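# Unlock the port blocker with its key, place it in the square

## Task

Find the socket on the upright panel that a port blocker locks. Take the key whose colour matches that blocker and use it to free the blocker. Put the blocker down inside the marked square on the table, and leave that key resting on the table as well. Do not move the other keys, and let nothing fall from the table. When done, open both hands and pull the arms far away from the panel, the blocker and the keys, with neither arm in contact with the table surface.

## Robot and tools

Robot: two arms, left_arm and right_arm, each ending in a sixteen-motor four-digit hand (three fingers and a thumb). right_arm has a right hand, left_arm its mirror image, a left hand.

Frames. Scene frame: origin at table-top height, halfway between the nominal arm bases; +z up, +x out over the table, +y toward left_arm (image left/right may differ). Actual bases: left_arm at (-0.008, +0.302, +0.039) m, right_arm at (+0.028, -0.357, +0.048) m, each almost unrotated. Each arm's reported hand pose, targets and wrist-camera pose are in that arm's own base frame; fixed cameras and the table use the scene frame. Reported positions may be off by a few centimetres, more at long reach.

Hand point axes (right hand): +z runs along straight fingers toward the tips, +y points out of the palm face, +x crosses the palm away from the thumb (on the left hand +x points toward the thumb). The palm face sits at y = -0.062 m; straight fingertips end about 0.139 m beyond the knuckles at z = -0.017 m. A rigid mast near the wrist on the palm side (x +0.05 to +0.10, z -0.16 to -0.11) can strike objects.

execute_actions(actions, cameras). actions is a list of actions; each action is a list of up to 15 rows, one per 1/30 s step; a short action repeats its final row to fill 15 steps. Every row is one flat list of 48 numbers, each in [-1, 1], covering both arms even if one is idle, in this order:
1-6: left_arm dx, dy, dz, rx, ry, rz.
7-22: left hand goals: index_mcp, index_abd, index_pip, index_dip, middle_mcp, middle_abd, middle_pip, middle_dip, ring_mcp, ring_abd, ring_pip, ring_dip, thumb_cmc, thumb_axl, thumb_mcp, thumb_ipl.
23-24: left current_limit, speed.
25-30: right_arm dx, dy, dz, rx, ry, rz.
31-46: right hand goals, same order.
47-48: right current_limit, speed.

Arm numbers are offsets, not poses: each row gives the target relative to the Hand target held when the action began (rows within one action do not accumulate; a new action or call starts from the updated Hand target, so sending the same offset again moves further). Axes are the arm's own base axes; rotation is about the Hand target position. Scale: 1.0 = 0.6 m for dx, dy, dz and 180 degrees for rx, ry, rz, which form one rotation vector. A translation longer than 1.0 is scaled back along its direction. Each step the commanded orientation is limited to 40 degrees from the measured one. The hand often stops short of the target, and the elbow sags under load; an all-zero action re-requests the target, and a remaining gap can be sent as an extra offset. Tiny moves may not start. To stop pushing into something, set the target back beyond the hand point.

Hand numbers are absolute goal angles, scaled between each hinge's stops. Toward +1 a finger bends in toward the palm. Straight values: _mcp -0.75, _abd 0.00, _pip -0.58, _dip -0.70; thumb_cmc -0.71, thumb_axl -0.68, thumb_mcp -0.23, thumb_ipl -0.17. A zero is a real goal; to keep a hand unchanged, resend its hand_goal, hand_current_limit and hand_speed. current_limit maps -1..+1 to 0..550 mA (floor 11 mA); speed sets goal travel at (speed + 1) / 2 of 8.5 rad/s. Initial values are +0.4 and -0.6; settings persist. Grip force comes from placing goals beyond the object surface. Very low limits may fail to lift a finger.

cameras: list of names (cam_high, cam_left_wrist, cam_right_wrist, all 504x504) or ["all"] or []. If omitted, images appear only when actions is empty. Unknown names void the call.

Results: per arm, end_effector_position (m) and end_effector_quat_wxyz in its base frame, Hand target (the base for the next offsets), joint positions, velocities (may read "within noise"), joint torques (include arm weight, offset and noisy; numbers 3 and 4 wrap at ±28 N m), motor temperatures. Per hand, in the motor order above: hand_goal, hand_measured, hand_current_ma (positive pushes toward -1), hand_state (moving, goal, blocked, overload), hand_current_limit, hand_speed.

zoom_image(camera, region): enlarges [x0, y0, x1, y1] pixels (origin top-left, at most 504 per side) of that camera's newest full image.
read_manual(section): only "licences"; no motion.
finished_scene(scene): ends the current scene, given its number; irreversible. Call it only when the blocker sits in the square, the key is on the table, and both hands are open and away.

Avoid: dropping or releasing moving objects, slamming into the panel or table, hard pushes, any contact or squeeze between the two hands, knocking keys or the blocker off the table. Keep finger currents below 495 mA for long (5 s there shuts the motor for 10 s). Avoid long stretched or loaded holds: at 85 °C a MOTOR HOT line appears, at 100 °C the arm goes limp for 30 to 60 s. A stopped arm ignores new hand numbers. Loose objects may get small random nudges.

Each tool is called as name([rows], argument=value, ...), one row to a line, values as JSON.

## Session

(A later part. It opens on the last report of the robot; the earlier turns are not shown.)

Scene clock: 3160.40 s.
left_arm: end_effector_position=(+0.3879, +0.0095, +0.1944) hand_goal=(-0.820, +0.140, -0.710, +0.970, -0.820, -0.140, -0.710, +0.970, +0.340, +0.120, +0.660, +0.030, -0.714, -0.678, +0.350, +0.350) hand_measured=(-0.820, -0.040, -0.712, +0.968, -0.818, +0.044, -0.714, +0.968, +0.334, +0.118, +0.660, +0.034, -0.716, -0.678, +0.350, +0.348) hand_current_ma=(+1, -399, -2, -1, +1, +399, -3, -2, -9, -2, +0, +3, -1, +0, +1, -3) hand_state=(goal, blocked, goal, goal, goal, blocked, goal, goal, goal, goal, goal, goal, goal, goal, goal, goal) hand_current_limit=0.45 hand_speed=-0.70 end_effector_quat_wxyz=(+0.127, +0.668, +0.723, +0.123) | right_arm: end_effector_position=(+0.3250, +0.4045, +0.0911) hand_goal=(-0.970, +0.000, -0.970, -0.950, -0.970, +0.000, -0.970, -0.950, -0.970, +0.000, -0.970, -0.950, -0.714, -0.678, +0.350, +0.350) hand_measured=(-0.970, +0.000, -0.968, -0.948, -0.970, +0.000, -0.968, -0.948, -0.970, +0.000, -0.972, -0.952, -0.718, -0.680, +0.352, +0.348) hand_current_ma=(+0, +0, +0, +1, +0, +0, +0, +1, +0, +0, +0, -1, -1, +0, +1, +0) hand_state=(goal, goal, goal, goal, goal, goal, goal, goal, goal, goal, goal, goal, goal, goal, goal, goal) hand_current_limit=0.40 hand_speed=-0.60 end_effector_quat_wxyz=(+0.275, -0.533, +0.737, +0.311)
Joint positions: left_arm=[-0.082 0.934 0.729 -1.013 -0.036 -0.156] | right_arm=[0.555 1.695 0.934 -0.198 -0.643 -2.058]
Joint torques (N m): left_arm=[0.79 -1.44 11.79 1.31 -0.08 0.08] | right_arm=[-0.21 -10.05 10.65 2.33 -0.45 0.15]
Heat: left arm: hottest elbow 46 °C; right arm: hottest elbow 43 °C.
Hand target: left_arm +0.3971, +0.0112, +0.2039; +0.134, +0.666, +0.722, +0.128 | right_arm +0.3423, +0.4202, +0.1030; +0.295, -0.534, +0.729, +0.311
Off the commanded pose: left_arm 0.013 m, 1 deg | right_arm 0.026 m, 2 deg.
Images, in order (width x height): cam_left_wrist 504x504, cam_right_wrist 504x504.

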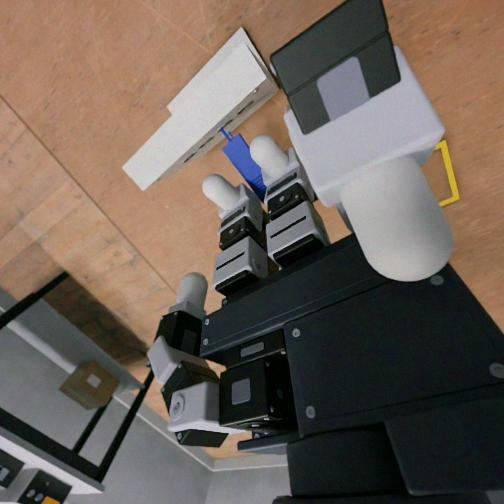

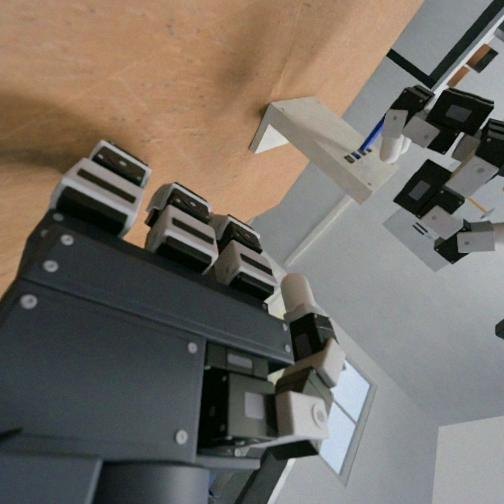

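execute_actions([
  [[0,-0.0105,0,0,0,0,-0.82,0.14,-0.71,0.97,-0.82,-0.14,-0.71,0.97,0.34,0.12,0.66,0.03,-0.714,-0.678,0.35,0.35,0.45,-0.7,0,0,0,0,0,0,-0.97,0,-0.97,-0.95,-0.97,0,-0.97,-0.95,-0.97,0,-0.97,-0.95,-0.714,-0.678,0.35,0.35,0.4,-0.6]],
  [[0,0.008,0,0,0,0,-0.82,0.14,-0.71,0.97,-0.82,-0.14,-0.71,0.97,0.34,0.12,0.66,0.03,-0.714,-0.678,0.35,0.35,0.45,-0.7,0,0,0,0,0,0,-0.97,0,-0.97,-0.95,-0.97,0,-0.97,-0.95,-0.97,0,-0.97,-0.95,-0.714,-0.678,0.35,0.35,0.4,-0.6]],
], cameras=["cam_left_wrist","cam_right_wrist"])

zoom_image(camera="cam_right_wrist", region=[345, 140, 370, 165])

zoom_image(camera="cam_left_wrist", region=[211, 117, 233, 139])

Scene clock: 3178.50 s.
left_arm: end_effector_position=(+0.3879, +0.0079, +0.1942) hand_goal=(-0.820, +0.140, -0.710, +0.970, -0.820, -0.140, -0.710, +0.970, +0.340, +0.120, +0.660, +0.030, -0.714, -0.678, +0.350, +0.350) hand_measured=(-0.820, -0.040, -0.712, +0.968, -0.818, +0.044, -0.714, +0.968, +0.334, +0.118, +0.660, +0.034, -0.716, -0.678, +0.350, +0.348) hand_current_ma=(+1, -399, -2, -1, +1, +399, -3, -2, -9, -2, +0, +3, -1, +0, +1, -3) hand_state=(goal, blocked, goal, goal, goal, blocked, goal, goal, goal, goal, goal, goal, goal, goal, goal, goal) hand_current_limit=0.45 hand_speed=-0.70 end_effector_quat_wxyz=(+0.127, +0.668, +0.723, +0.122) | right_arm: end_effector_position=(+0.3250, +0.4045, +0.0911) hand_goal=(-0.970, +0.000, -0.970, -0.950, -0.970, +0.000, -0.970, -0.950, -0.970, +0.000, -0.970, -0.950, -0.714, -0.678, +0.350, +0.350) hand_measured=(-0.970, +0.000, -0.968, -0.948, -0.970, +0.000, -0.968, -0.948, -0.970, +0.000, -0.972, -0.952, -0.718, -0.680, +0.352, +0.348) hand_current_ma=(+0, +0, +0, +1, +0, +0, +0, +1, +0, +0, +0, -1, -1, +0, +1, +0) hand_state=(goal, goal, goal, goal, goal, goal, goal, goal, goal, goal, goal, goal, goal, goal, goal, goal) hand_current_limit=0.40 hand_speed=-0.60 end_effector_quat_wxyz=(+0.275, -0.533, +0.737, +0.311)
Joint positions: left_arm=[-0.088 0.935 0.729 -1.013 -0.038 -0.159] | right_arm=[0.555 1.695 0.934 -0.198 -0.643 -2.058]
Joint torques (N m): left_arm=[0.79 -1.55 11.81 1.32 -0.09 0.03] | right_arm=[-0.21 -9.99 10.65 2.32 -0.45 0.15]
Heat: left arm: hottest elbow 46 °C; right arm: hottest elbow 43 °C.
Hand target: left_arm +0.3971, +0.0097, +0.2040; +0.134, +0.666, +0.722, +0.128 | right_arm +0.3423, +0.4202, +0.1030; +0.295, -0.534, +0.729, +0.311
Off the commanded pose: left_arm 0.014 m, 1 deg | right_arm 0.026 m, 2 deg.
Images, in order (width x height): cam_left_wrist 504x504, cam_right_wrist 504x504.

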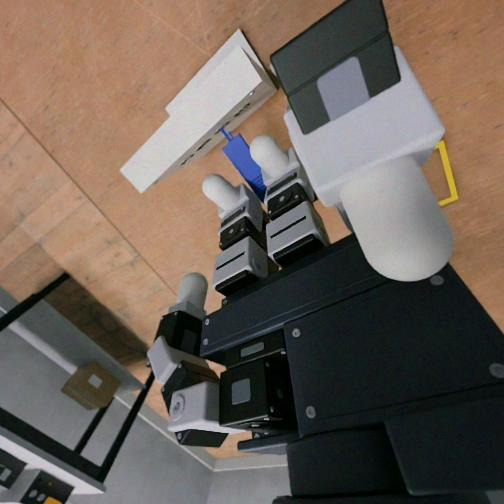

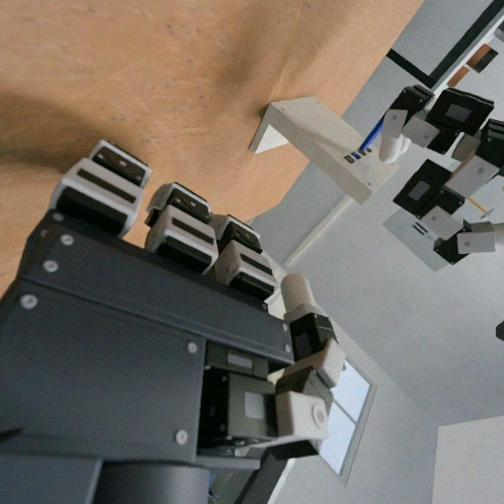

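Scaled by 20.160 from the camera's 504x504 image, which has a finer 720x720 frame.

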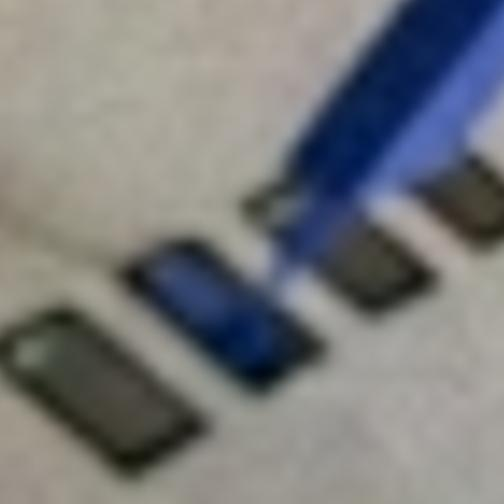

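Scaled by 22.909 from the camera's 504x504 image, which has a finer 720x720 frame.

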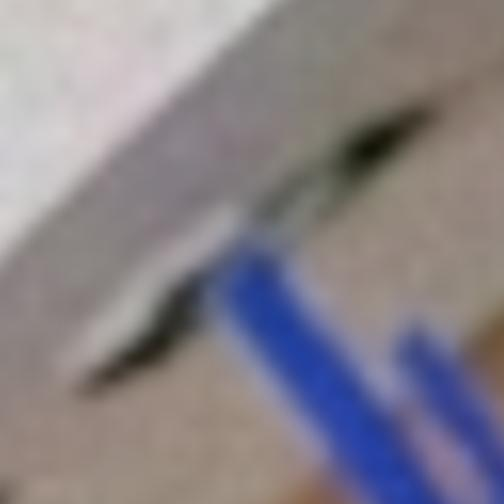

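execute_actions([
  [[0,0.0016,0,0,0,0,-0.82,0.14,-0.71,0.97,-0.82,-0.14,-0.71,0.97,0.34,0.12,0.66,0.03,-0.714,-0.678,0.35,0.35,0.45,-0.7,0,0,0,0,0,0,-0.97,0,-0.97,-0.95,-0.97,0,-0.97,-0.95,-0.97,0,-0.97,-0.95,-0.714,-0.678,0.35,0.35,0.4,-0.6]],
], cameras=["cam_left_wrist","cam_right_wrist"])

zoom_image(camera="cam_right_wrist", region=[345, 140, 370, 165])

zoom_image(camera="cam_left_wrist", region=[211, 117, 233, 139])

Scene clock: 3202.40 s.
left_arm: end_effector_position=(+0.3879, +0.0089, +0.1942) hand_goal=(-0.820, +0.140, -0.710, +0.970, -0.820, -0.140, -0.710, +0.970, +0.340, +0.120, +0.660, +0.030, -0.714, -0.678, +0.350, +0.350) hand_measured=(-0.820, -0.040, -0.712, +0.968, -0.818, +0.044, -0.714, +0.968, +0.334, +0.118, +0.660, +0.034, -0.716, -0.678, +0.350, +0.348) hand_current_ma=(+1, -399, -2, -1, +1, +399, -3, -2, -9, -2, +0, +3, -1, +0, +1, -3) hand_state=(goal, blocked, goal, goal, goal, blocked, goal, goal, goal, goal, goal, goal, goal, goal, goal, goal) hand_current_limit=0.45 hand_speed=-0.70 end_effector_quat_wxyz=(+0.127, +0.668, +0.723, +0.122) | right_arm: end_effector_position=(+0.3250, +0.4045, +0.0911) hand_goal=(-0.970, +0.000, -0.970, -0.950, -0.970, +0.000, -0.970, -0.950, -0.970, +0.000, -0.970, -0.950, -0.714, -0.678, +0.350, +0.350) hand_measured=(-0.970, +0.000, -0.968, -0.948, -0.970, +0.000, -0.968, -0.948, -0.970, +0.000, -0.972, -0.952, -0.718, -0.680, +0.352, +0.348) hand_current_ma=(+0, +0, +0, +1, +0, +0, +0, +1, +0, +0, +0, -1, -1, +0, +1, +0) hand_state=(goal, goal, goal, goal, goal, goal, goal, goal, goal, goal, goal, goal, goal, goal, goal, goal) hand_current_limit=0.40 hand_speed=-0.60 end_effector_quat_wxyz=(+0.275, -0.533, +0.737, +0.311)
Joint positions: left_arm=[-0.085 0.935 0.729 -1.013 -0.037 -0.157] | right_arm=[0.555 1.695 0.934 -0.198 -0.643 -2.058]
Joint torques (N m): left_arm=[0.79 -1.49 11.79 1.32 -0.08 0.04] | right_arm=[-0.15 -9.93 10.65 2.3 -0.45 0.15]
Heat: left arm: hottest elbow 46 °C; right arm: hottest elbow 43 °C.
Hand target: left_arm +0.3971, +0.0107, +0.2040; +0.134, +0.666, +0.722, +0.128 | right_arm +0.3423, +0.4202, +0.1030; +0.295, -0.534, +0.729, +0.311
Off the commanded pose: left_arm 0.014 m, 1 deg | right_arm 0.026 m, 2 deg.
Images, in order (width x height): cam_left_wrist 504x504, cam_right_wrist 504x504.

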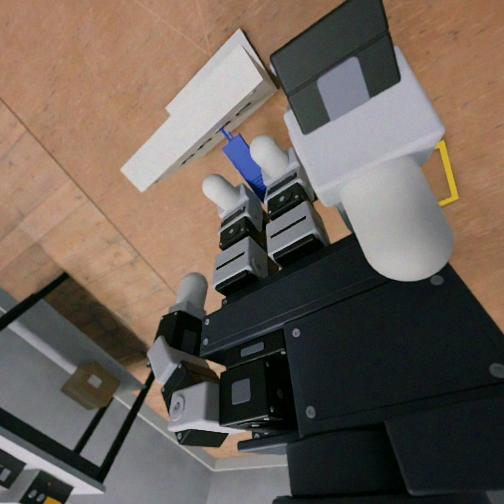

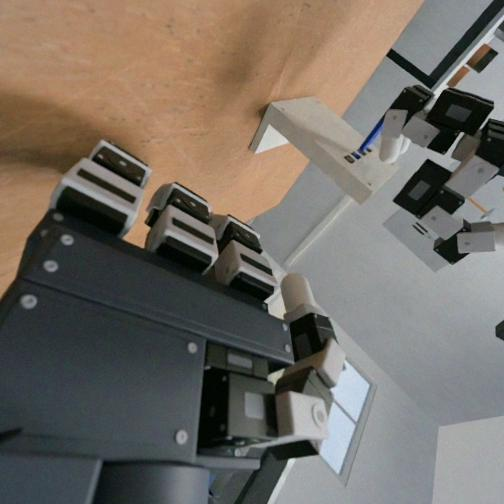

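Scaled by 20.160 from the camera's 504x504 image, which has a finer 720x720 frame.

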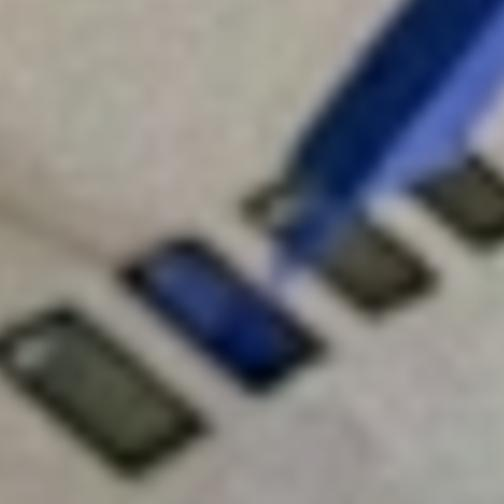

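Scaled by 22.909 from the camera's 504x504 image, which has a finer 720x720 frame.

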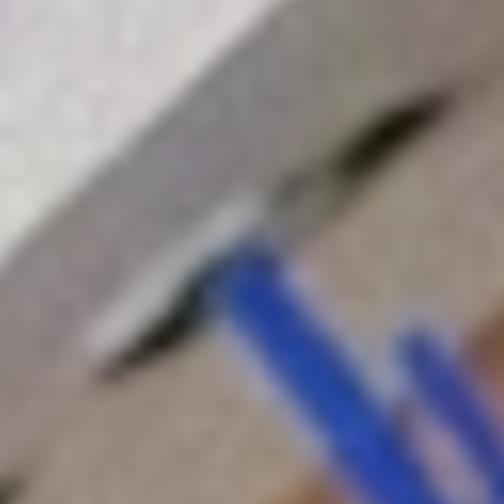

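execute_actions([
  [[0,0.0006,0,0,0,0,-0.82,0.14,-0.71,0.97,-0.82,-0.14,-0.71,0.97,0.34,0.12,0.66,0.03,-0.714,-0.678,0.35,0.35,0.45,-0.7,0,0,0,0,0,0,-0.97,0,-0.97,-0.95,-0.97,0,-0.97,-0.95,-0.97,0,-0.97,-0.95,-0.714,-0.678,0.35,0.35,0.4,-0.6]],
  [[0,0.0,0,0,0,0,-0.77,0.14,-0.763,0.97,-0.77,-0.14,-0.763,0.97,0.34,0.12,0.66,0.03,-0.714,-0.678,0.35,0.35,0.45,-0.85,0,0,0,0,0,0,-0.97,0,-0.97,-0.95,-0.97,0,-0.97,-0.95,-0.97,0,-0.97,-0.95,-0.714,-0.678,0.35,0.35,0.4,-0.6]],
], cameras=["cam_left_wrist","cam_right_wrist"])

zoom_image(camera="cam_right_wrist", region=[345, 140, 370, 165])

zoom_image(camera="cam_left_wrist", region=[211, 117, 233, 139])

Scene clock: 3219.93 s.
left_arm: end_effector_position=(+0.3879, +0.0092, +0.1941) hand_goal=(-0.770, +0.140, -0.764, +0.970, -0.770, -0.140, -0.764, +0.970, +0.340, +0.120, +0.660, +0.030, -0.714, -0.678, +0.350, +0.350) hand_measured=(-0.788, -0.040, -0.764, +0.968, -0.788, +0.044, -0.764, +0.968, +0.334, +0.118, +0.660, +0.034, -0.716, -0.678, +0.350, +0.348) hand_current_ma=(-35, -399, +0, -1, -35, +399, +0, -2, -9, -2, +0, +3, -1, +0, +1, -3) hand_state=(goal, blocked, goal, goal, goal, blocked, goal, goal, goal, goal, goal, goal, goal, goal, goal, goal) hand_current_limit=0.45 hand_speed=-0.85 end_effector_quat_wxyz=(+0.127, +0.668, +0.723, +0.122) | right_arm: end_effector_position=(+0.3250, +0.4045, +0.0911) hand_goal=(-0.970, +0.000, -0.970, -0.950, -0.970, +0.000, -0.970, -0.950, -0.970, +0.000, -0.970, -0.950, -0.714, -0.678, +0.350, +0.350) hand_measured=(-0.970, +0.000, -0.968, -0.948, -0.970, +0.000, -0.968, -0.948, -0.970, +0.000, -0.972, -0.952, -0.718, -0.680, +0.352, +0.348) hand_current_ma=(+0, +0, +0, +1, +0, +0, +0, +1, +0, +0, +0, -1, -1, +0, +1, +0) hand_state=(goal, goal, goal, goal, goal, goal, goal, goal, goal, goal, goal, goal, goal, goal, goal, goal) hand_current_limit=0.40 hand_speed=-0.60 end_effector_quat_wxyz=(+0.275, -0.533, +0.737, +0.311)
Joint positions: left_arm=[-0.083 0.935 0.729 -1.013 -0.036 -0.156] | right_arm=[0.555 1.695 0.934 -0.198 -0.643 -2.058]
Joint torques (N m): left_arm=[0.85 -1.55 11.78 1.31 -0.1 0.05] | right_arm=[-0.26 -9.93 10.63 2.32 -0.45 0.15]
Heat: left arm: hottest elbow 45 °C; right arm: hottest elbow 43 °C.
Hand target: left_arm +0.3971, +0.0111, +0.2040; +0.134, +0.666, +0.722, +0.128 | right_arm +0.3423, +0.4202, +0.1030; +0.295, -0.534, +0.729, +0.311
Off the commanded pose: left_arm 0.014 m, 1 deg | right_arm 0.026 m, 2 deg.
Images, in order (width x height): cam_left_wrist 504x504, cam_right_wrist 504x504.

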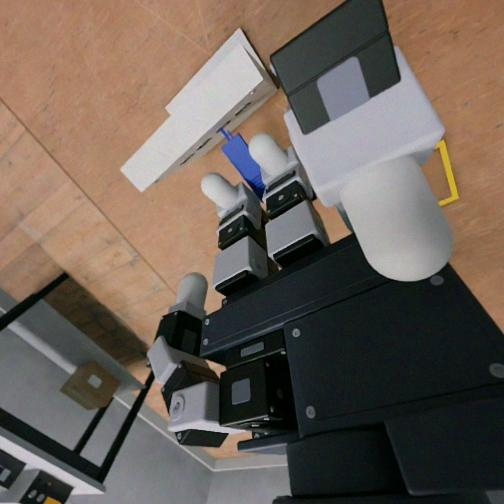

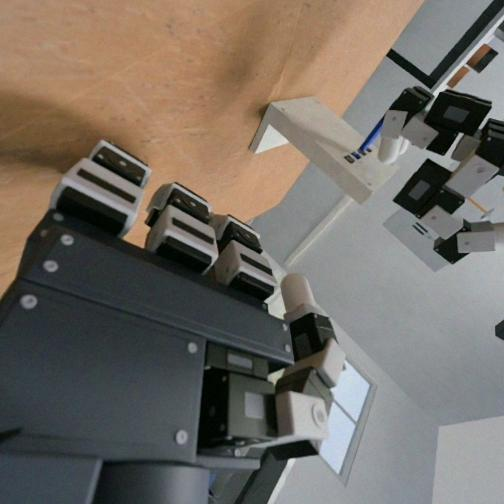

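Scaled by 20.160 from the camera's 504x504 image, which has a finer 720x720 frame.

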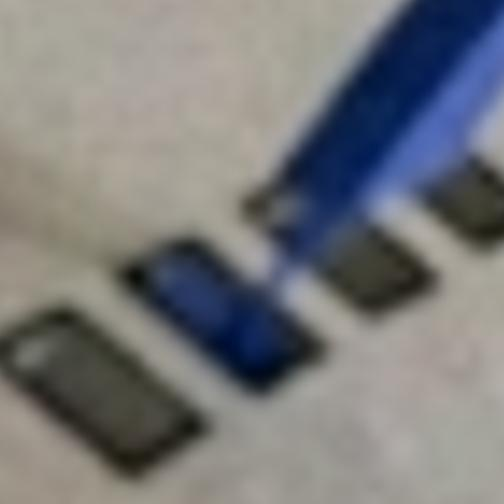

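Scaled by 22.909 from the camera's 504x504 image, which has a finer 720x720 frame.

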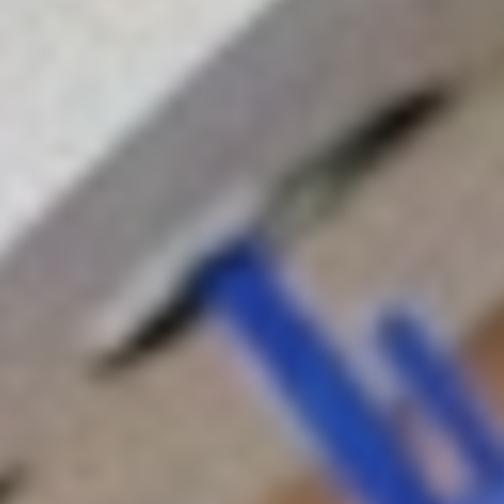

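execute_actions([
  [[0,0,0,0,0,0,-0.82,0.14,-0.71,0.97,-0.82,-0.14,-0.71,0.97,0.34,0.12,0.66,0.03,-0.714,-0.678,0.35,0.35,0.45,-0.7,0,0,0,0,0,0,-0.97,0,-0.97,-0.95,-0.97,0,-0.97,-0.95,-0.97,0,-0.97,-0.95,-0.714,-0.678,0.35,0.35,0.4,-0.6]],
  [[0,0,-0.004,0,0,0,-0.82,0.14,-0.71,0.97,-0.82,-0.14,-0.71,0.97,0.34,0.12,0.66,0.03,-0.714,-0.678,0.35,0.35,0.45,-0.7,0,0,0,0,0,0,-0.97,0,-0.97,-0.95,-0.97,0,-0.97,-0.95,-0.97,0,-0.97,-0.95,-0.714,-0.678,0.35,0.35,0.4,-0.6]],
])

Scene clock: 3247.30 s.
left_arm: end_effector_position=(+0.3879, +0.0092, +0.1941) hand_goal=(-0.820, +0.140, -0.710, +0.970, -0.820, -0.140, -0.710, +0.970, +0.340, +0.120, +0.660, +0.030, -0.714, -0.678, +0.350, +0.350) hand_measured=(-0.820, -0.040, -0.712, +0.968, -0.818, +0.044, -0.714, +0.968, +0.334, +0.118, +0.660, +0.034, -0.716, -0.678, +0.350, +0.348) hand_current_ma=(+1, -399, -2, -1, +1, +399, -3, -2, -9, -2, +0, +3, -1, +0, +1, -3) hand_state=(goal, blocked, goal, goal, goal, blocked, goal, goal, goal, goal, goal, goal, goal, goal, goal, goal) hand_current_limit=0.45 hand_speed=-0.70 end_effector_quat_wxyz=(+0.127, +0.668, +0.723, +0.122) | right_arm: end_effector_position=(+0.3250, +0.4045, +0.0911) hand_goal=(-0.970, +0.000, -0.970, -0.950, -0.970, +0.000, -0.970, -0.950, -0.970, +0.000, -0.970, -0.950, -0.714, -0.678, +0.350, +0.350) hand_measured=(-0.970, +0.000, -0.968, -0.948, -0.970, +0.000, -0.968, -0.948, -0.970, +0.000, -0.972, -0.952, -0.718, -0.680, +0.352, +0.348) hand_current_ma=(+0, +0, +0, +1, +0, +0, +0, +1, +0, +0, +0, -1, -1, +0, +1, +0) hand_state=(goal, goal, goal, goal, goal, goal, goal, goal, goal, goal, goal, goal, goal, goal, goal, goal) hand_current_limit=0.40 hand_speed=-0.60 end_effector_quat_wxyz=(+0.275, -0.533, +0.737, +0.311)
Joint positions: left_arm=[-0.083 0.935 0.729 -1.013 -0.036 -0.156] | right_arm=[0.555 1.695 0.934 -0.198 -0.643 -2.058]
Joint torques (N m): left_arm=[0.79 -1.44 11.38 1.61 -0.09 0.05] | right_arm=[-0.21 -10.05 10.65 2.35 -0.45 0.16]
Heat: left arm: hottest elbow 45 °C; right arm: hottest elbow 43 °C.
Hand target: left_arm +0.3971, +0.0111, +0.2016; +0.134, +0.666, +0.722, +0.128 | right_arm +0.3423, +0.4202, +0.1030; +0.295, -0.534, +0.729, +0.311
Off the commanded pose: left_arm 0.012 m, 1 deg | right_arm 0.026 m, 2 deg.

execute_actions([
  [[0,0,-0.006,0,0,0,-0.82,0.14,-0.71,0.97,-0.82,-0.14,-0.71,0.97,0.34,0.12,0.66,0.03,-0.714,-0.678,0.35,0.35,0.45,-0.7,0,0,0,0,0,0,-0.97,0,-0.97,-0.95,-0.97,0,-0.97,-0.95,-0.97,0,-0.97,-0.95,-0.714,-0.678,0.35,0.35,0.4,-0.6]],
])

Scene clock: 3258.23 s.
left_arm: end_effector_position=(+0.3888, +0.0091, +0.1939) hand_goal=(-0.820, +0.140, -0.710, +0.970, -0.820, -0.140, -0.710, +0.970, +0.340, +0.120, +0.660, +0.030, -0.714, -0.678, +0.350, +0.350) hand_measured=(-0.822, -0.040, -0.712, +0.968, -0.820, +0.044, -0.714, +0.968, +0.334, +0.118, +0.660, +0.034, -0.716, -0.678, +0.350, +0.348) hand_current_ma=(-1, -399, -2, -1, +0, +399, -3, -2, -9, -2, +0, +3, -1, +0, +1, -3) hand_state=(goal, blocked, goal, goal, goal, blocked, goal, goal, goal, goal, goal, goal, goal, goal, goal, goal) hand_current_limit=0.45 hand_speed=-0.70 end_effector_quat_wxyz=(+0.127, +0.668, +0.723, +0.123) | right_arm: end_effector_position=(+0.3250, +0.4045, +0.0911) hand_goal=(-0.970, +0.000, -0.970, -0.950, -0.970, +0.000, -0.970, -0.950, -0.970, +0.000, -0.970, -0.950, -0.714, -0.678, +0.350, +0.350) hand_measured=(-0.970, +0.000, -0.968, -0.948, -0.970, +0.000, -0.968, -0.948, -0.970, +0.000, -0.972, -0.952, -0.718, -0.680, +0.352, +0.348) hand_current_ma=(+0, +0, +0, +1, +0, +0, +0, +1, +0, +0, +0, -1, -1, +0, +1, +0) hand_state=(goal, goal, goal, goal, goal, goal, goal, goal, goal, goal, goal, goal, goal, goal, goal, goal) hand_current_limit=0.40 hand_speed=-0.60 end_effector_quat_wxyz=(+0.275, -0.533, +0.737, +0.311)
Joint positions: left_arm=[-0.083 0.937 0.729 -1.009 -0.036 -0.156] | right_arm=[0.555 1.695 0.934 -0.198 -0.643 -2.058]
Joint torques (N m): left_arm=[0.73 -1.49 10.77 1.87 -0.09 0.05] | right_arm=[-0.21 -9.93 10.66 2.33 -0.45 0.15]
Heat: left arm: hottest elbow 45 °C; right arm: hottest elbow 43 °C.
Hand target: left_arm +0.3971, +0.0111, +0.1980; +0.134, +0.666, +0.722, +0.128 | right_arm +0.3423, +0.4202, +0.1030; +0.295, -0.534, +0.729, +0.311
Off the commanded pose: left_arm 0.009 m, 1 deg | right_arm 0.026 m, 2 deg.

execute_actions([
  [[-0.001,0,-0.003,0,0,0,-0.82,0.14,-0.71,0.97,-0.82,-0.14,-0.71,0.97,0.34,0.12,0.66,0.03,-0.714,-0.678,0.35,0.35,0.45,-0.7,0,0,0,0,0,0,-0.97,0,-0.97,-0.95,-0.97,0,-0.97,-0.95,-0.97,0,-0.97,-0.95,-0.714,-0.678,0.35,0.35,0.4,-0.6]],
], cameras=["cam_left_wrist","cam_right_wrist"])

zoom_image(camera="cam_right_wrist", region=[345, 140, 370, 165])

zoom_image(camera="cam_left_wrist", region=[211, 117, 233, 139])

Scene clock: 3267.03 s.
left_arm: end_effector_position=(+0.3892, +0.0091, +0.1942) hand_goal=(-0.820, +0.140, -0.710, +0.970, -0.820, -0.140, -0.710, +0.970, +0.340, +0.120, +0.660, +0.030, -0.714, -0.678, +0.350, +0.350) hand_measured=(-0.824, -0.040, -0.712, +0.968, -0.824, +0.044, -0.714, +0.968, +0.334, +0.118, +0.660, +0.034, -0.716, -0.678, +0.350, +0.348) hand_current_ma=(-5, -399, -2, -1, -4, +399, -3, -2, -9, -2, +0, +3, -1, +0, +1, -3) hand_state=(goal, blocked, goal, goal, goal, blocked, goal, goal, goal, goal, goal, goal, goal, goal, goal, goal) hand_current_limit=0.45 hand_speed=-0.70 end_effector_quat_wxyz=(+0.128, +0.668, +0.723, +0.123) | right_arm: end_effector_position=(+0.3250, +0.4045, +0.0911) hand_goal=(-0.970, +0.000, -0.970, -0.950, -0.970, +0.000, -0.970, -0.950, -0.970, +0.000, -0.970, -0.950, -0.714, -0.678, +0.350, +0.350) hand_measured=(-0.970, +0.000, -0.968, -0.948, -0.970, +0.000, -0.968, -0.948, -0.970, +0.000, -0.972, -0.952, -0.718, -0.680, +0.352, +0.348) hand_current_ma=(+0, +0, +0, +1, +0, +0, +0, +1, +0, +0, +0, -1, -1, +0, +1, +0) hand_state=(goal, goal, goal, goal, goal, goal, goal, goal, goal, goal, goal, goal, goal, goal, goal, goal) hand_current_limit=0.40 hand_speed=-0.60 end_effector_quat_wxyz=(+0.275, -0.533, +0.737, +0.311)
Joint positions: left_arm=[-0.083 0.937 0.729 -1.007 -0.036 -0.156] | right_arm=[0.555 1.695 0.934 -0.198 -0.643 -2.058]
Joint torques (N m): left_arm=[0.85 -1.55 10.41 1.99 -0.1 0.04] | right_arm=[-0.21 -9.99 10.65 2.32 -0.46 0.15]
Heat: left arm: hottest elbow 45 °C; right arm: hottest elbow 43 °C.
Hand target: left_arm +0.3965, +0.0111, +0.1962; +0.134, +0.666, +0.722, +0.128 | right_arm +0.3423, +0.4202, +0.1030; +0.295, -0.534, +0.729, +0.311
Off the commanded pose: left_arm 0.008 m, 1 deg | right_arm 0.026 m, 2 deg.
Images, in order (width x height): cam_left_wrist 504x504, cam_right_wrist 504x504.

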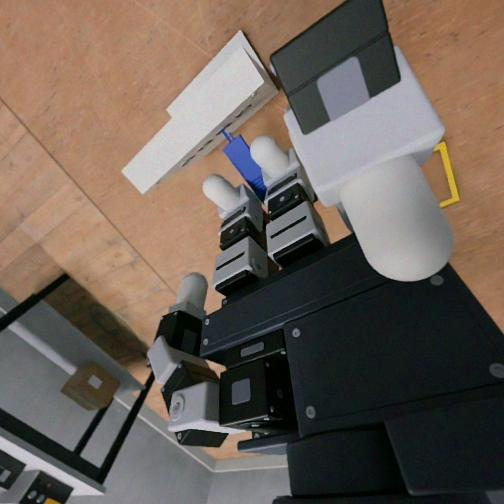

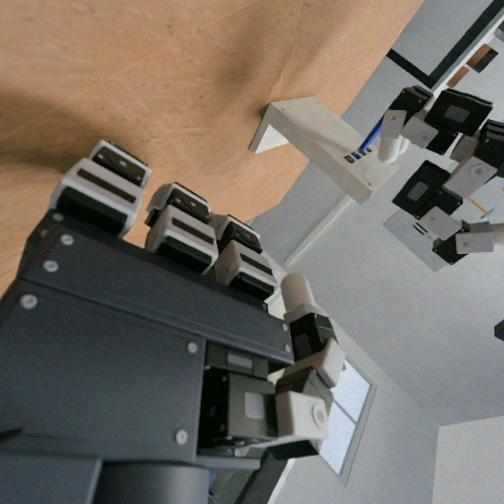

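Scaled by 20.160 from the camera's 504x504 image, which has a finer 720x720 frame.

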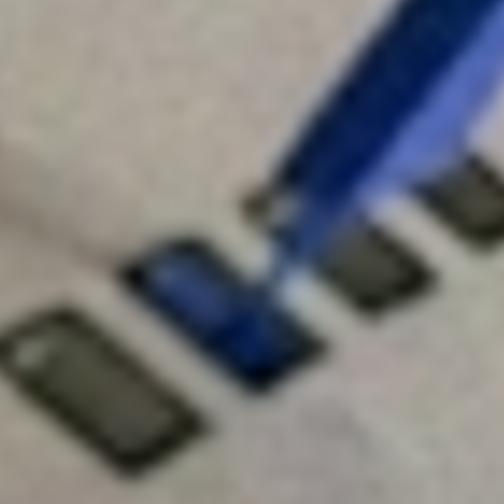

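Scaled by 22.909 from the camera's 504x504 image, which has a finer 720x720 frame.

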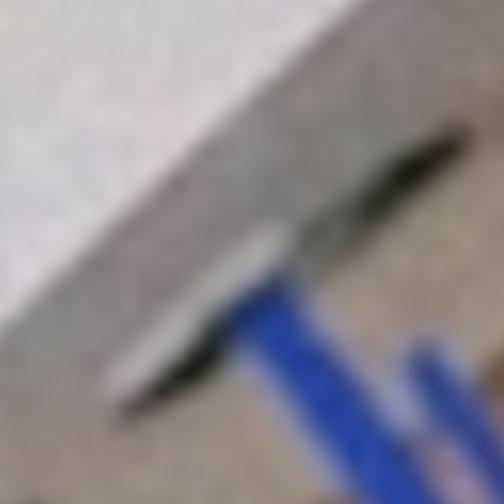

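execute_actions([
  [[-0.02,0,0,0,0,0,-0.86,0.14,-0.667,0.97,-0.86,-0.14,-0.667,0.97,0.34,0.12,0.66,0.03,-0.714,-0.678,0.35,0.35,0.45,-0.6,0,0,0,0,0,0,-0.97,0,-0.97,-0.95,-0.97,0,-0.97,-0.95,-0.97,0,-0.97,-0.95,-0.714,-0.678,0.35,0.35,0.4,-0.6]],
  [[-0.047,-0.004,-0.01,0,0.004,0,-0.80,0.14,-0.731,0.97,-0.80,-0.14,-0.731,0.97,0.34,0.12,0.66,0.03,-0.714,-0.678,0.35,0.35,0.45,-0.6,0,0,0,0,0,0,-0.97,0,-0.97,-0.95,-0.97,0,-0.97,-0.95,-0.97,0,-0.97,-0.95,-0.714,-0.678,0.35,0.35,0.4,-0.6]],
  [[0,0,-0.07,0,0,0,-0.754,0.14,-0.781,0.97,-0.754,-0.14,-0.781,0.97,0.34,0.12,0.66,0.03,-0.714,-0.678,0.35,0.35,0.45,-0.7,0,0,0,0,0,0,-0.97,0,-0.97,-0.95,-0.97,0,-0.97,-0.95,-0.97,0,-0.97,-0.95,-0.714,-0.678,0.35,0.35,0.4,-0.6]],
  [[0,0,-0.07,0,0,0,-0.754,0.14,-0.781,0.97,-0.754,-0.14,-0.781,0.97,0.34,0.12,0.66,0.03,-0.714,-0.678,0.35,0.35,0.45,-0.7,0,0,0,0,0,0,-0.97,0,-0.97,-0.95,-0.97,0,-0.97,-0.95,-0.97,0,-0.97,-0.95,-0.714,-0.678,0.35,0.35,0.4,-0.6]],
  [[0,0,-0.048,0,0,0,-0.754,0.14,-0.781,0.97,-0.754,-0.14,-0.781,0.97,0.34,0.12,0.66,0.03,-0.714,-0.678,0.35,0.35,0,-0.7,0,0,0,0,0,0,-0.97,0,-0.97,-0.95,-0.97,0,-0.97,-0.95,-0.97,0,-0.97,-0.95,-0.714,-0.678,0.35,0.35,0.4,-0.6]],
], cameras=["cam_left_wrist","cam_right_wrist"])

zoom_image(camera="cam_right_wrist", region=[290, 20, 400, 130])

zoom_image(camera="cam_left_wrist", region=[200, 90, 290, 210])

Scene clock: 3353.60 s.
left_arm: end_effector_position=(+0.3554, +0.0108, +0.0811) hand_goal=(-0.754, +0.140, -0.782, +0.970, -0.754, -0.140, -0.782, +0.970, +0.340, +0.120, +0.660, +0.030, -0.714, -0.678, +0.350, +0.350) hand_measured=(-0.758, -0.040, -0.780, +0.968, -0.758, +0.044, -0.778, +0.968, +0.334, +0.118, +0.660, +0.034, -0.716, -0.678, +0.350, +0.348) hand_current_ma=(-4, -275, +2, -1, -5, +275, +3, -2, -9, -2, +0, +3, -1, +0, +1, -3) hand_state=(goal, blocked, goal, goal, goal, blocked, goal, goal, goal, goal, goal, goal, goal, goal, goal, goal) hand_current_limit=0.00 hand_speed=-0.70 end_effector_quat_wxyz=(+0.129, +0.667, +0.724, +0.124) | right_arm: end_effector_position=(+0.3250, +0.4045, +0.0911) hand_goal=(-0.970, +0.000, -0.970, -0.950, -0.970, +0.000, -0.970, -0.950, -0.970, +0.000, -0.970, -0.950, -0.714, -0.678, +0.350, +0.350) hand_measured=(-0.970, +0.000, -0.968, -0.948, -0.970, +0.000, -0.968, -0.948, -0.970, +0.000, -0.972, -0.952, -0.718, -0.680, +0.352, +0.348) hand_current_ma=(+0, +0, +0, +1, +0, +0, +0, +1, +0, +0, +0, -1, -1, +0, +1, +0) hand_state=(goal, goal, goal, goal, goal, goal, goal, goal, goal, goal, goal, goal, goal, goal, goal, goal) hand_current_limit=0.40 hand_speed=-0.60 end_effector_quat_wxyz=(+0.275, -0.533, +0.737, +0.311)
Joint positions: left_arm=[-0.089 0.975 0.429 -0.667 -0.039 -0.164] | right_arm=[0.555 1.695 0.934 -0.198 -0.643 -2.058]
Joint torques (N m): left_arm=[-0.67 -0.91 8.51 1.94 -0.29 -0.1] | right_arm=[-0.21 -9.99 10.66 2.3 -0.46 0.15]
Motor temperatures (°C): left_arm=[24 27 43 24 24 25] | right_arm=[23 29 43 25 26 25]
Heat: left arm: hottest elbow 43 °C; right arm: hottest elbow 43 °C.
Hand target: left_arm +0.3562, +0.0086, +0.0773; +0.129, +0.667, +0.723, +0.124 | right_arm +0.3423, +0.4202, +0.1030; +0.295, -0.534, +0.729, +0.311
Off the commanded pose: left_arm 0.005 m, 0 deg | right_arm 0.026 m, 2 deg.
Images, in order (width x height): cam_left_wrist 504x504, cam_right_wrist 504x504.

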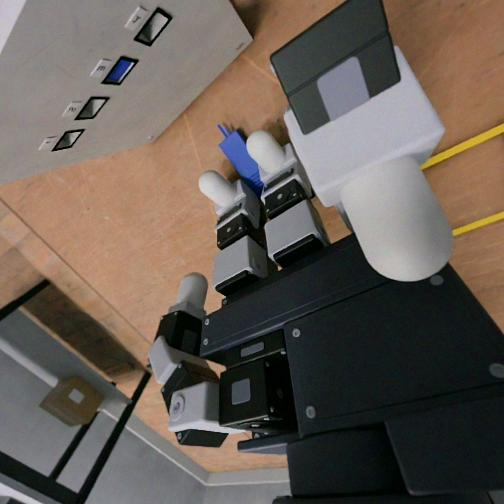

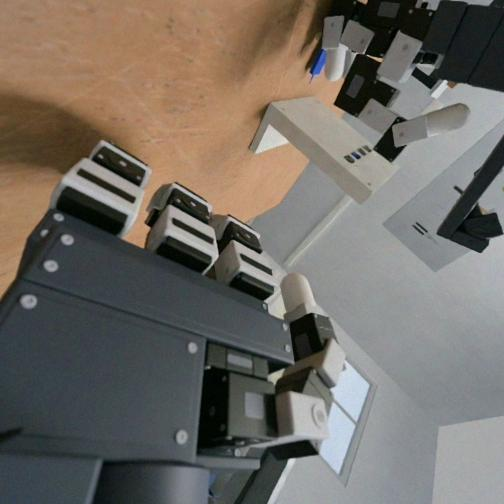

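Scaled by 4.582 from the camera's 504x504 image, which has a finer 720x720 frame.

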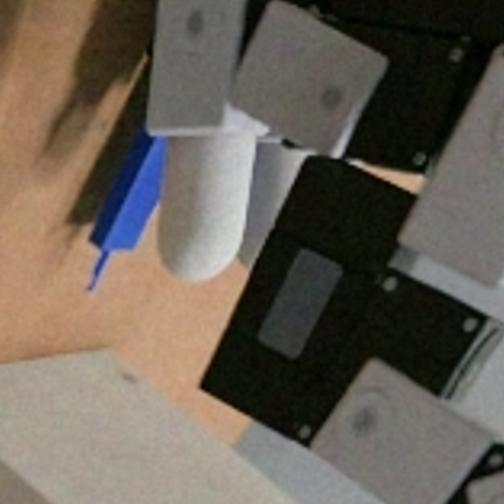

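Scaled by 4.200 from the camera's 504x504 image, which has a finer 720x720 frame.

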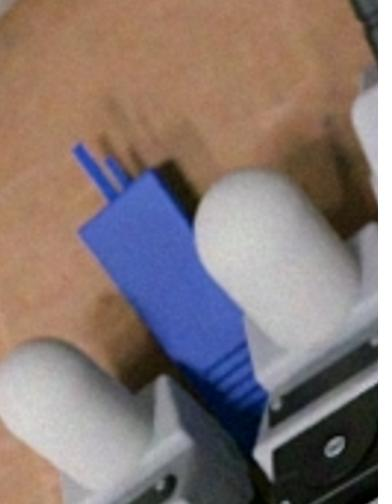

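execute_actions([
  [[0,0,-0.0075,0,0,0,-0.754,0.14,-0.781,0.97,-0.754,-0.14,-0.781,0.97,0.34,0.12,0.66,0.03,-0.714,-0.678,0.35,0.35,-0.3,-0.7,0,0,0,0,0,0,-0.97,0,-0.97,-0.95,-0.97,0,-0.97,-0.95,-0.97,0,-0.97,-0.95,-0.714,-0.678,0.35,0.35,0.4,-0.6]],
  [[0,0,-0.0075,0,0,0,-0.754,-0.06,-0.781,0.97,-0.754,0.06,-0.781,0.97,0.34,0.12,0.66,0.03,-0.714,-0.678,0.35,0.35,-0.3,-0.7,0,0,0,0,0,0,-0.97,0,-0.97,-0.95,-0.97,0,-0.97,-0.95,-0.97,0,-0.97,-0.95,-0.714,-0.678,0.35,0.35,0.4,-0.6]],
  [[0,0,0,0,0,0,-0.754,0.0,-0.781,0.97,-0.754,0.0,-0.781,0.97,0.34,0.12,0.66,0.03,-0.714,-0.678,0.35,0.35,-0.3,-0.7,0,0,0,0,0,0,-0.97,0,-0.97,-0.95,-0.97,0,-0.97,-0.95,-0.97,0,-0.97,-0.95,-0.714,-0.678,0.35,0.35,0.4,-0.6]],
  [[0,0,0,0,0,0,-0.754,0.17,-0.781,0.97,-0.754,-0.17,-0.781,0.97,0.34,0.12,0.66,0.03,-0.714,-0.678,0.35,0.35,0.6,-0.7,0,0,0,0,0,0,-0.97,0,-0.97,-0.95,-0.97,0,-0.97,-0.95,-0.97,0,-0.97,-0.95,-0.714,-0.678,0.35,0.35,0.4,-0.6]],
], cameras=["cam_left_wrist","cam_right_wrist"])

zoom_image(camera="cam_right_wrist", region=[290, 20, 400, 130])

zoom_image(camera="cam_left_wrist", region=[200, 90, 290, 210])

zoom_image(camera="cam_left_wrist", region=[90, 50, 150, 110])

Scene clock: 3375.27 s.
left_arm: end_effector_position=(+0.3578, +0.0107, +0.0750) hand_goal=(-0.754, +0.170, -0.782, +0.970, -0.754, -0.170, -0.782, +0.970, +0.340, +0.120, +0.660, +0.030, -0.714, -0.678, +0.350, +0.350) hand_measured=(-0.758, -0.042, -0.782, +0.968, -0.756, +0.046, -0.780, +0.968, +0.334, +0.118, +0.660, +0.034, -0.716, -0.678, +0.350, +0.348) hand_current_ma=(-4, -440, +0, -1, -2, +440, +3, -2, -9, -2, +0, +3, -1, +0, +1, -3) hand_state=(goal, blocked, goal, goal, goal, blocked, goal, goal, goal, goal, goal, goal, goal, goal, goal, goal) hand_current_limit=0.60 hand_speed=-0.70 end_effector_quat_wxyz=(+0.131, +0.666, +0.723, +0.126) | right_arm: end_effector_position=(+0.3250, +0.4045, +0.0911) hand_goal=(-0.970, +0.000, -0.970, -0.950, -0.970, +0.000, -0.970, -0.950, -0.970, +0.000, -0.970, -0.950, -0.714, -0.678, +0.350, +0.350) hand_measured=(-0.970, +0.000, -0.968, -0.948, -0.970, +0.000, -0.968, -0.948, -0.970, +0.000, -0.972, -0.952, -0.718, -0.680, +0.352, +0.348) hand_current_ma=(+0, +0, +0, +1, +0, +0, +0, +1, +0, +0, +0, -1, -1, +0, +1, +0) hand_state=(goal, goal, goal, goal, goal, goal, goal, goal, goal, goal, goal, goal, goal, goal, goal, goal) hand_current_limit=0.40 hand_speed=-0.60 end_effector_quat_wxyz=(+0.275, -0.533, +0.737, +0.311)
Joint positions: left_arm=[-0.089 0.997 0.418 -0.628 -0.039 -0.164] | right_arm=[0.555 1.695 0.934 -0.198 -0.643 -2.058]
Joint torques (N m): left_arm=[-0.73 -1.03 7.97 1.83 -0.27 -0.1] | right_arm=[-0.32 -9.99 10.65 2.32 -0.46 0.15]
Heat: left arm: hottest elbow 43 °C; right arm: hottest elbow 43 °C.
Hand target: left_arm +0.3562, +0.0087, +0.0683; +0.129, +0.667, +0.723, +0.124 | right_arm +0.3423, +0.4202, +0.1030; +0.295, -0.534, +0.729, +0.311
Off the commanded pose: left_arm 0.007 m, 0 deg | right_arm 0.026 m, 2 deg.
Images, in order (width x height): cam_left_wrist 504x504, cam_right_wrist 504x504.

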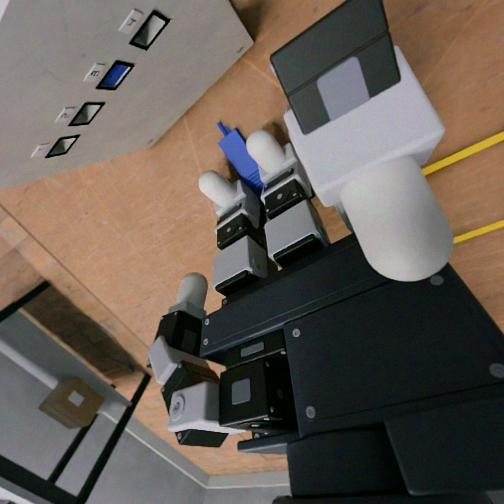

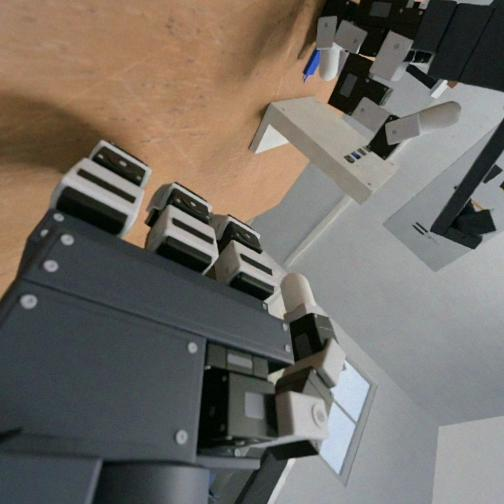

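Scaled by 4.582 from the camera's 504x504 image, which has a finer 720x720 frame.

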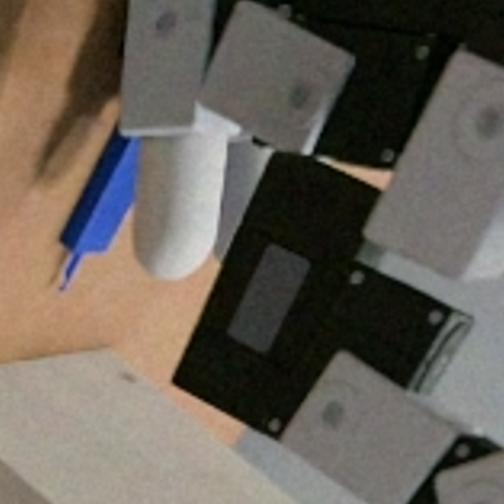

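Scaled by 4.200 from the camera's 504x504 image, which has a finer 720x720 frame.

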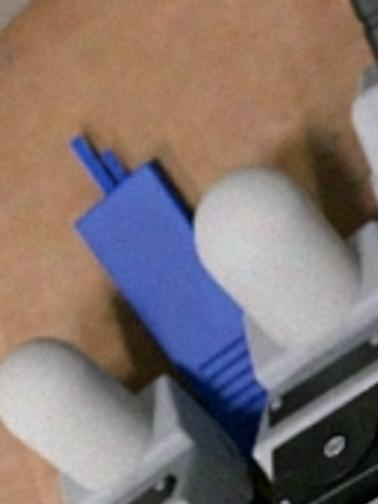

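Scaled by 8.400 from the camera's 504x504 image, which has a finer 720x720 frame.

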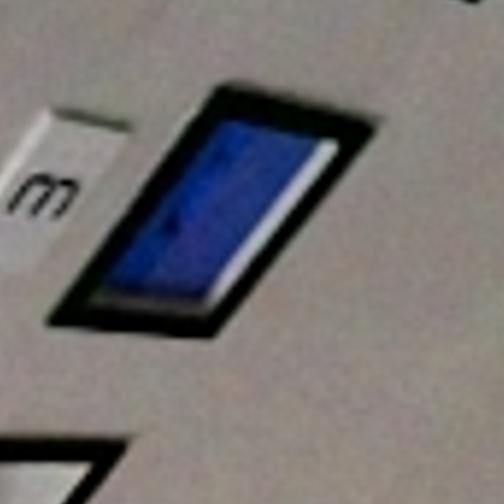

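zoom_image(camera="cam_left_wrist", region=[98, 58, 138, 98])

zoom_image(camera="cam_left_wrist", region=[102, 62, 124, 84])

zoom_image(camera="cam_left_wrist", region=[210, 112, 250, 152])

Scaled by 12.600 from the camera's 504x504 image, which has a finer 720x720 frame.

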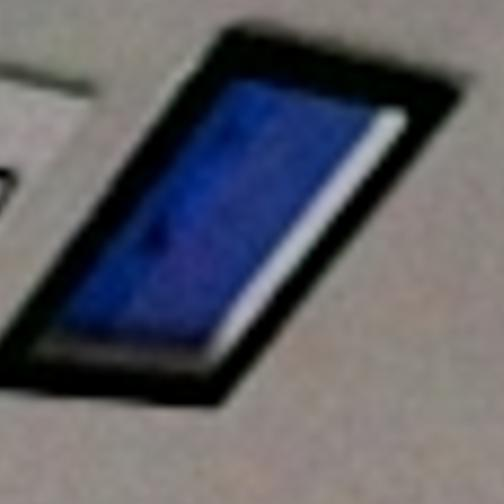

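Scaled by 22.909 from the camera's 504x504 image, which has a finer 720x720 frame.

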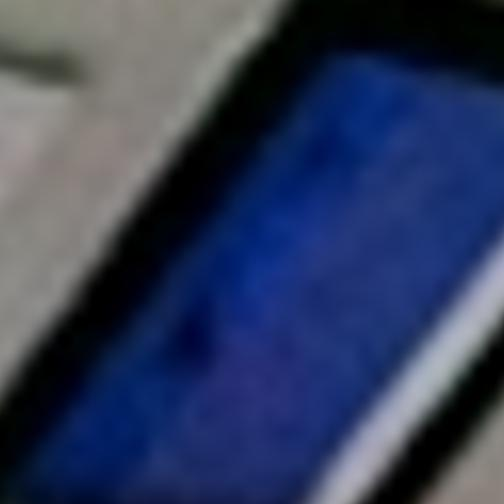

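Scaled by 12.600 from the camera's 504x504 image, which has a finer 720x720 frame.

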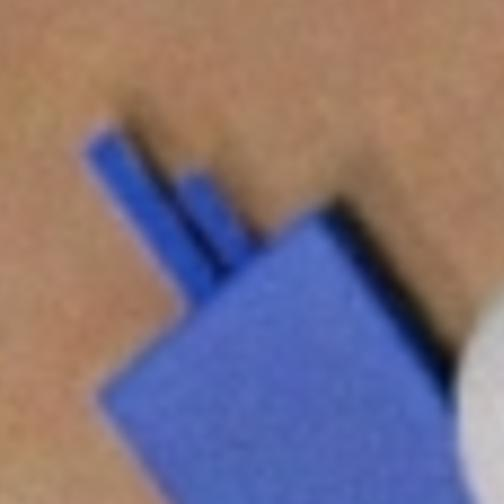

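execute_actions([
  [[0,0,0.06,0,-0.01,0,-0.754,0.17,-0.781,0.97,-0.754,-0.17,-0.781,0.97,0.34,0.12,0.66,0.03,-0.714,-0.678,0.35,0.35,0.6,-0.7,0,0,0,0,0,0,-0.97,0,-0.97,-0.95,-0.97,0,-0.97,-0.95,-0.97,0,-0.97,-0.95,-0.714,-0.678,0.35,0.35,0.4,-0.6]],
  [[0,-0.0128,0.06,0,-0.0105,0,-0.81,0.17,-0.72,0.97,-0.81,-0.17,-0.72,0.97,0.34,0.12,0.66,0.03,-0.714,-0.678,0.35,0.35,0.6,-0.7,0,0,0,0,0,0,-0.97,0,-0.97,-0.95,-0.97,0,-0.97,-0.95,-0.97,0,-0.97,-0.95,-0.714,-0.678,0.35,0.35,0.4,-0.6]],
  [[0,0,0.06,0,0,0,-0.82,0.17,-0.71,0.97,-0.82,-0.17,-0.71,0.97,0.34,0.12,0.66,0.03,-0.714,-0.678,0.35,0.35,0.6,-0.7,0,0,0,0,0,0,-0.97,0,-0.97,-0.95,-0.97,0,-0.97,-0.95,-0.97,0,-0.97,-0.95,-0.714,-0.678,0.35,0.35,0.4,-0.6]],
  [[0,0,0.079,0,0,0,-0.82,0.17,-0.71,0.97,-0.82,-0.17,-0.71,0.97,0.34,0.12,0.66,0.03,-0.714,-0.678,0.35,0.35,0.6,-0.7,0,0,0,0,0,0,-0.97,0,-0.97,-0.95,-0.97,0,-0.97,-0.95,-0.97,0,-0.97,-0.95,-0.714,-0.678,0.35,0.35,0.4,-0.6]],
  [[0.045,0,0,0,0,0,-0.82,0.17,-0.71,0.97,-0.82,-0.17,-0.71,0.97,0.34,0.12,0.66,0.03,-0.714,-0.678,0.35,0.35,0.6,-0.7,0,0,0,0,0,0,-0.97,0,-0.97,-0.95,-0.97,0,-0.97,-0.95,-0.97,0,-0.97,-0.95,-0.714,-0.678,0.35,0.35,0.4,-0.6]],
  [[0.033,0.0137,0,0,0,0,-0.82,0.17,-0.71,0.97,-0.82,-0.17,-0.71,0.97,0.34,0.12,0.66,0.03,-0.714,-0.678,0.35,0.35,0.6,-0.7,0,0,0,0,0,0,-0.97,0,-0.97,-0.95,-0.97,0,-0.97,-0.95,-0.97,0,-0.97,-0.95,-0.714,-0.678,0.35,0.35,0.4,-0.6]],
], cameras=["cam_left_wrist","cam_right_wrist"])

zoom_image(camera="cam_right_wrist", region=[345, 140, 370, 165])

zoom_image(camera="cam_left_wrist", region=[205, 105, 235, 135])

Scene clock: 3466.03 s.
left_arm: end_effector_position=(+0.3816, +0.0088, +0.1955) hand_goal=(-0.820, +0.170, -0.710, +0.970, -0.820, -0.170, -0.710, +0.970, +0.340, +0.120, +0.660, +0.030, -0.714, -0.678, +0.350, +0.350) hand_measured=(-0.822, -0.040, -0.714, +0.968, -0.820, +0.046, -0.712, +0.968, +0.334, +0.118, +0.660, +0.034, -0.716, -0.678, +0.350, +0.348) hand_current_ma=(-2, -440, -3, -1, +1, +440, -2, -2, -9, -2, +0, +3, -1, +0, +1, -3) hand_state=(goal, blocked, goal, goal, goal, blocked, goal, goal, goal, goal, goal, goal, goal, goal, goal, goal) hand_current_limit=0.60 hand_speed=-0.70 end_effector_quat_wxyz=(+0.129, +0.667, +0.723, +0.127) | right_arm: end_effector_position=(+0.3250, +0.4045, +0.0911) hand_goal=(-0.970, +0.000, -0.970, -0.950, -0.970, +0.000, -0.970, -0.950, -0.970, +0.000, -0.970, -0.950, -0.714, -0.678, +0.350, +0.350) hand_measured=(-0.970, +0.000, -0.968, -0.948, -0.970, +0.000, -0.968, -0.948, -0.970, +0.000, -0.972, -0.952, -0.718, -0.680, +0.352, +0.348) hand_current_ma=(+0, +0, +0, +1, +0, +0, +0, +1, +0, +0, +0, -1, -1, +0, +1, +0) hand_state=(goal, goal, goal, goal, goal, goal, goal, goal, goal, goal, goal, goal, goal, goal, goal, goal) hand_current_limit=0.40 hand_speed=-0.60 end_effector_quat_wxyz=(+0.275, -0.533, +0.737, +0.311)
Joint positions: left_arm=[-0.09 0.908 0.714 -1.014 -0.044 -0.162] | right_arm=[0.555 1.695 0.934 -0.198 -0.643 -2.058]
Joint torques (N m): left_arm=[0.73 -0.79 14.17 1.84 -0.09 0.09] | right_arm=[-0.26 -9.93 10.63 2.3 -0.45 0.15]
Heat: left arm: hottest elbow 41 °C; right arm: hottest elbow 43 °C.
Hand target: left_arm +0.4030, +0.0093, +0.2238; +0.152, +0.663, +0.719, +0.145 | right_arm +0.3423, +0.4202, +0.1030; +0.295, -0.534, +0.729, +0.311
Off the commanded pose: left_arm 0.035 m, 3 deg | right_arm 0.026 m, 2 deg.
Images, in order (width x height): cam_left_wrist 504x504, cam_right_wrist 504x504.

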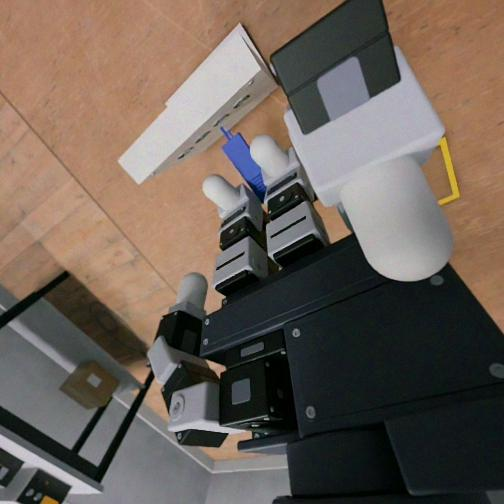

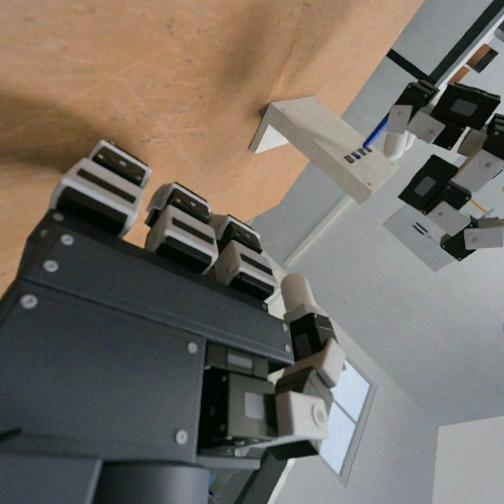

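Scaled by 20.160 from the camera's 504x504 image, which has a finer 720x720 frame.

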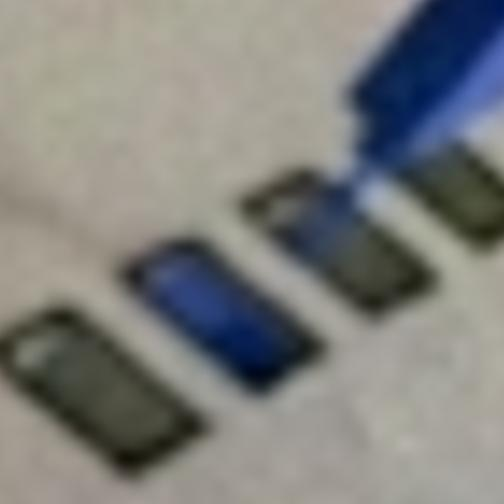

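Scaled by 16.800 from the camera's 504x504 image, which has a finer 720x720 frame.

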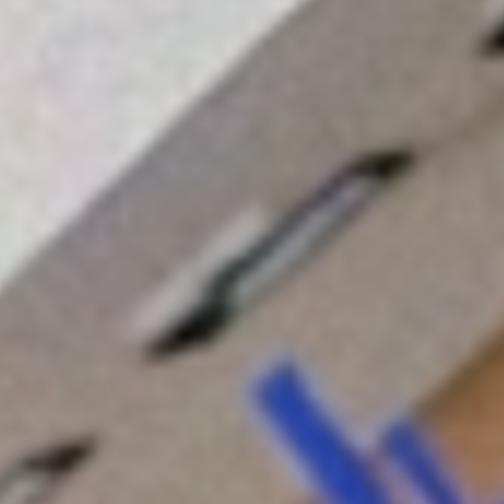

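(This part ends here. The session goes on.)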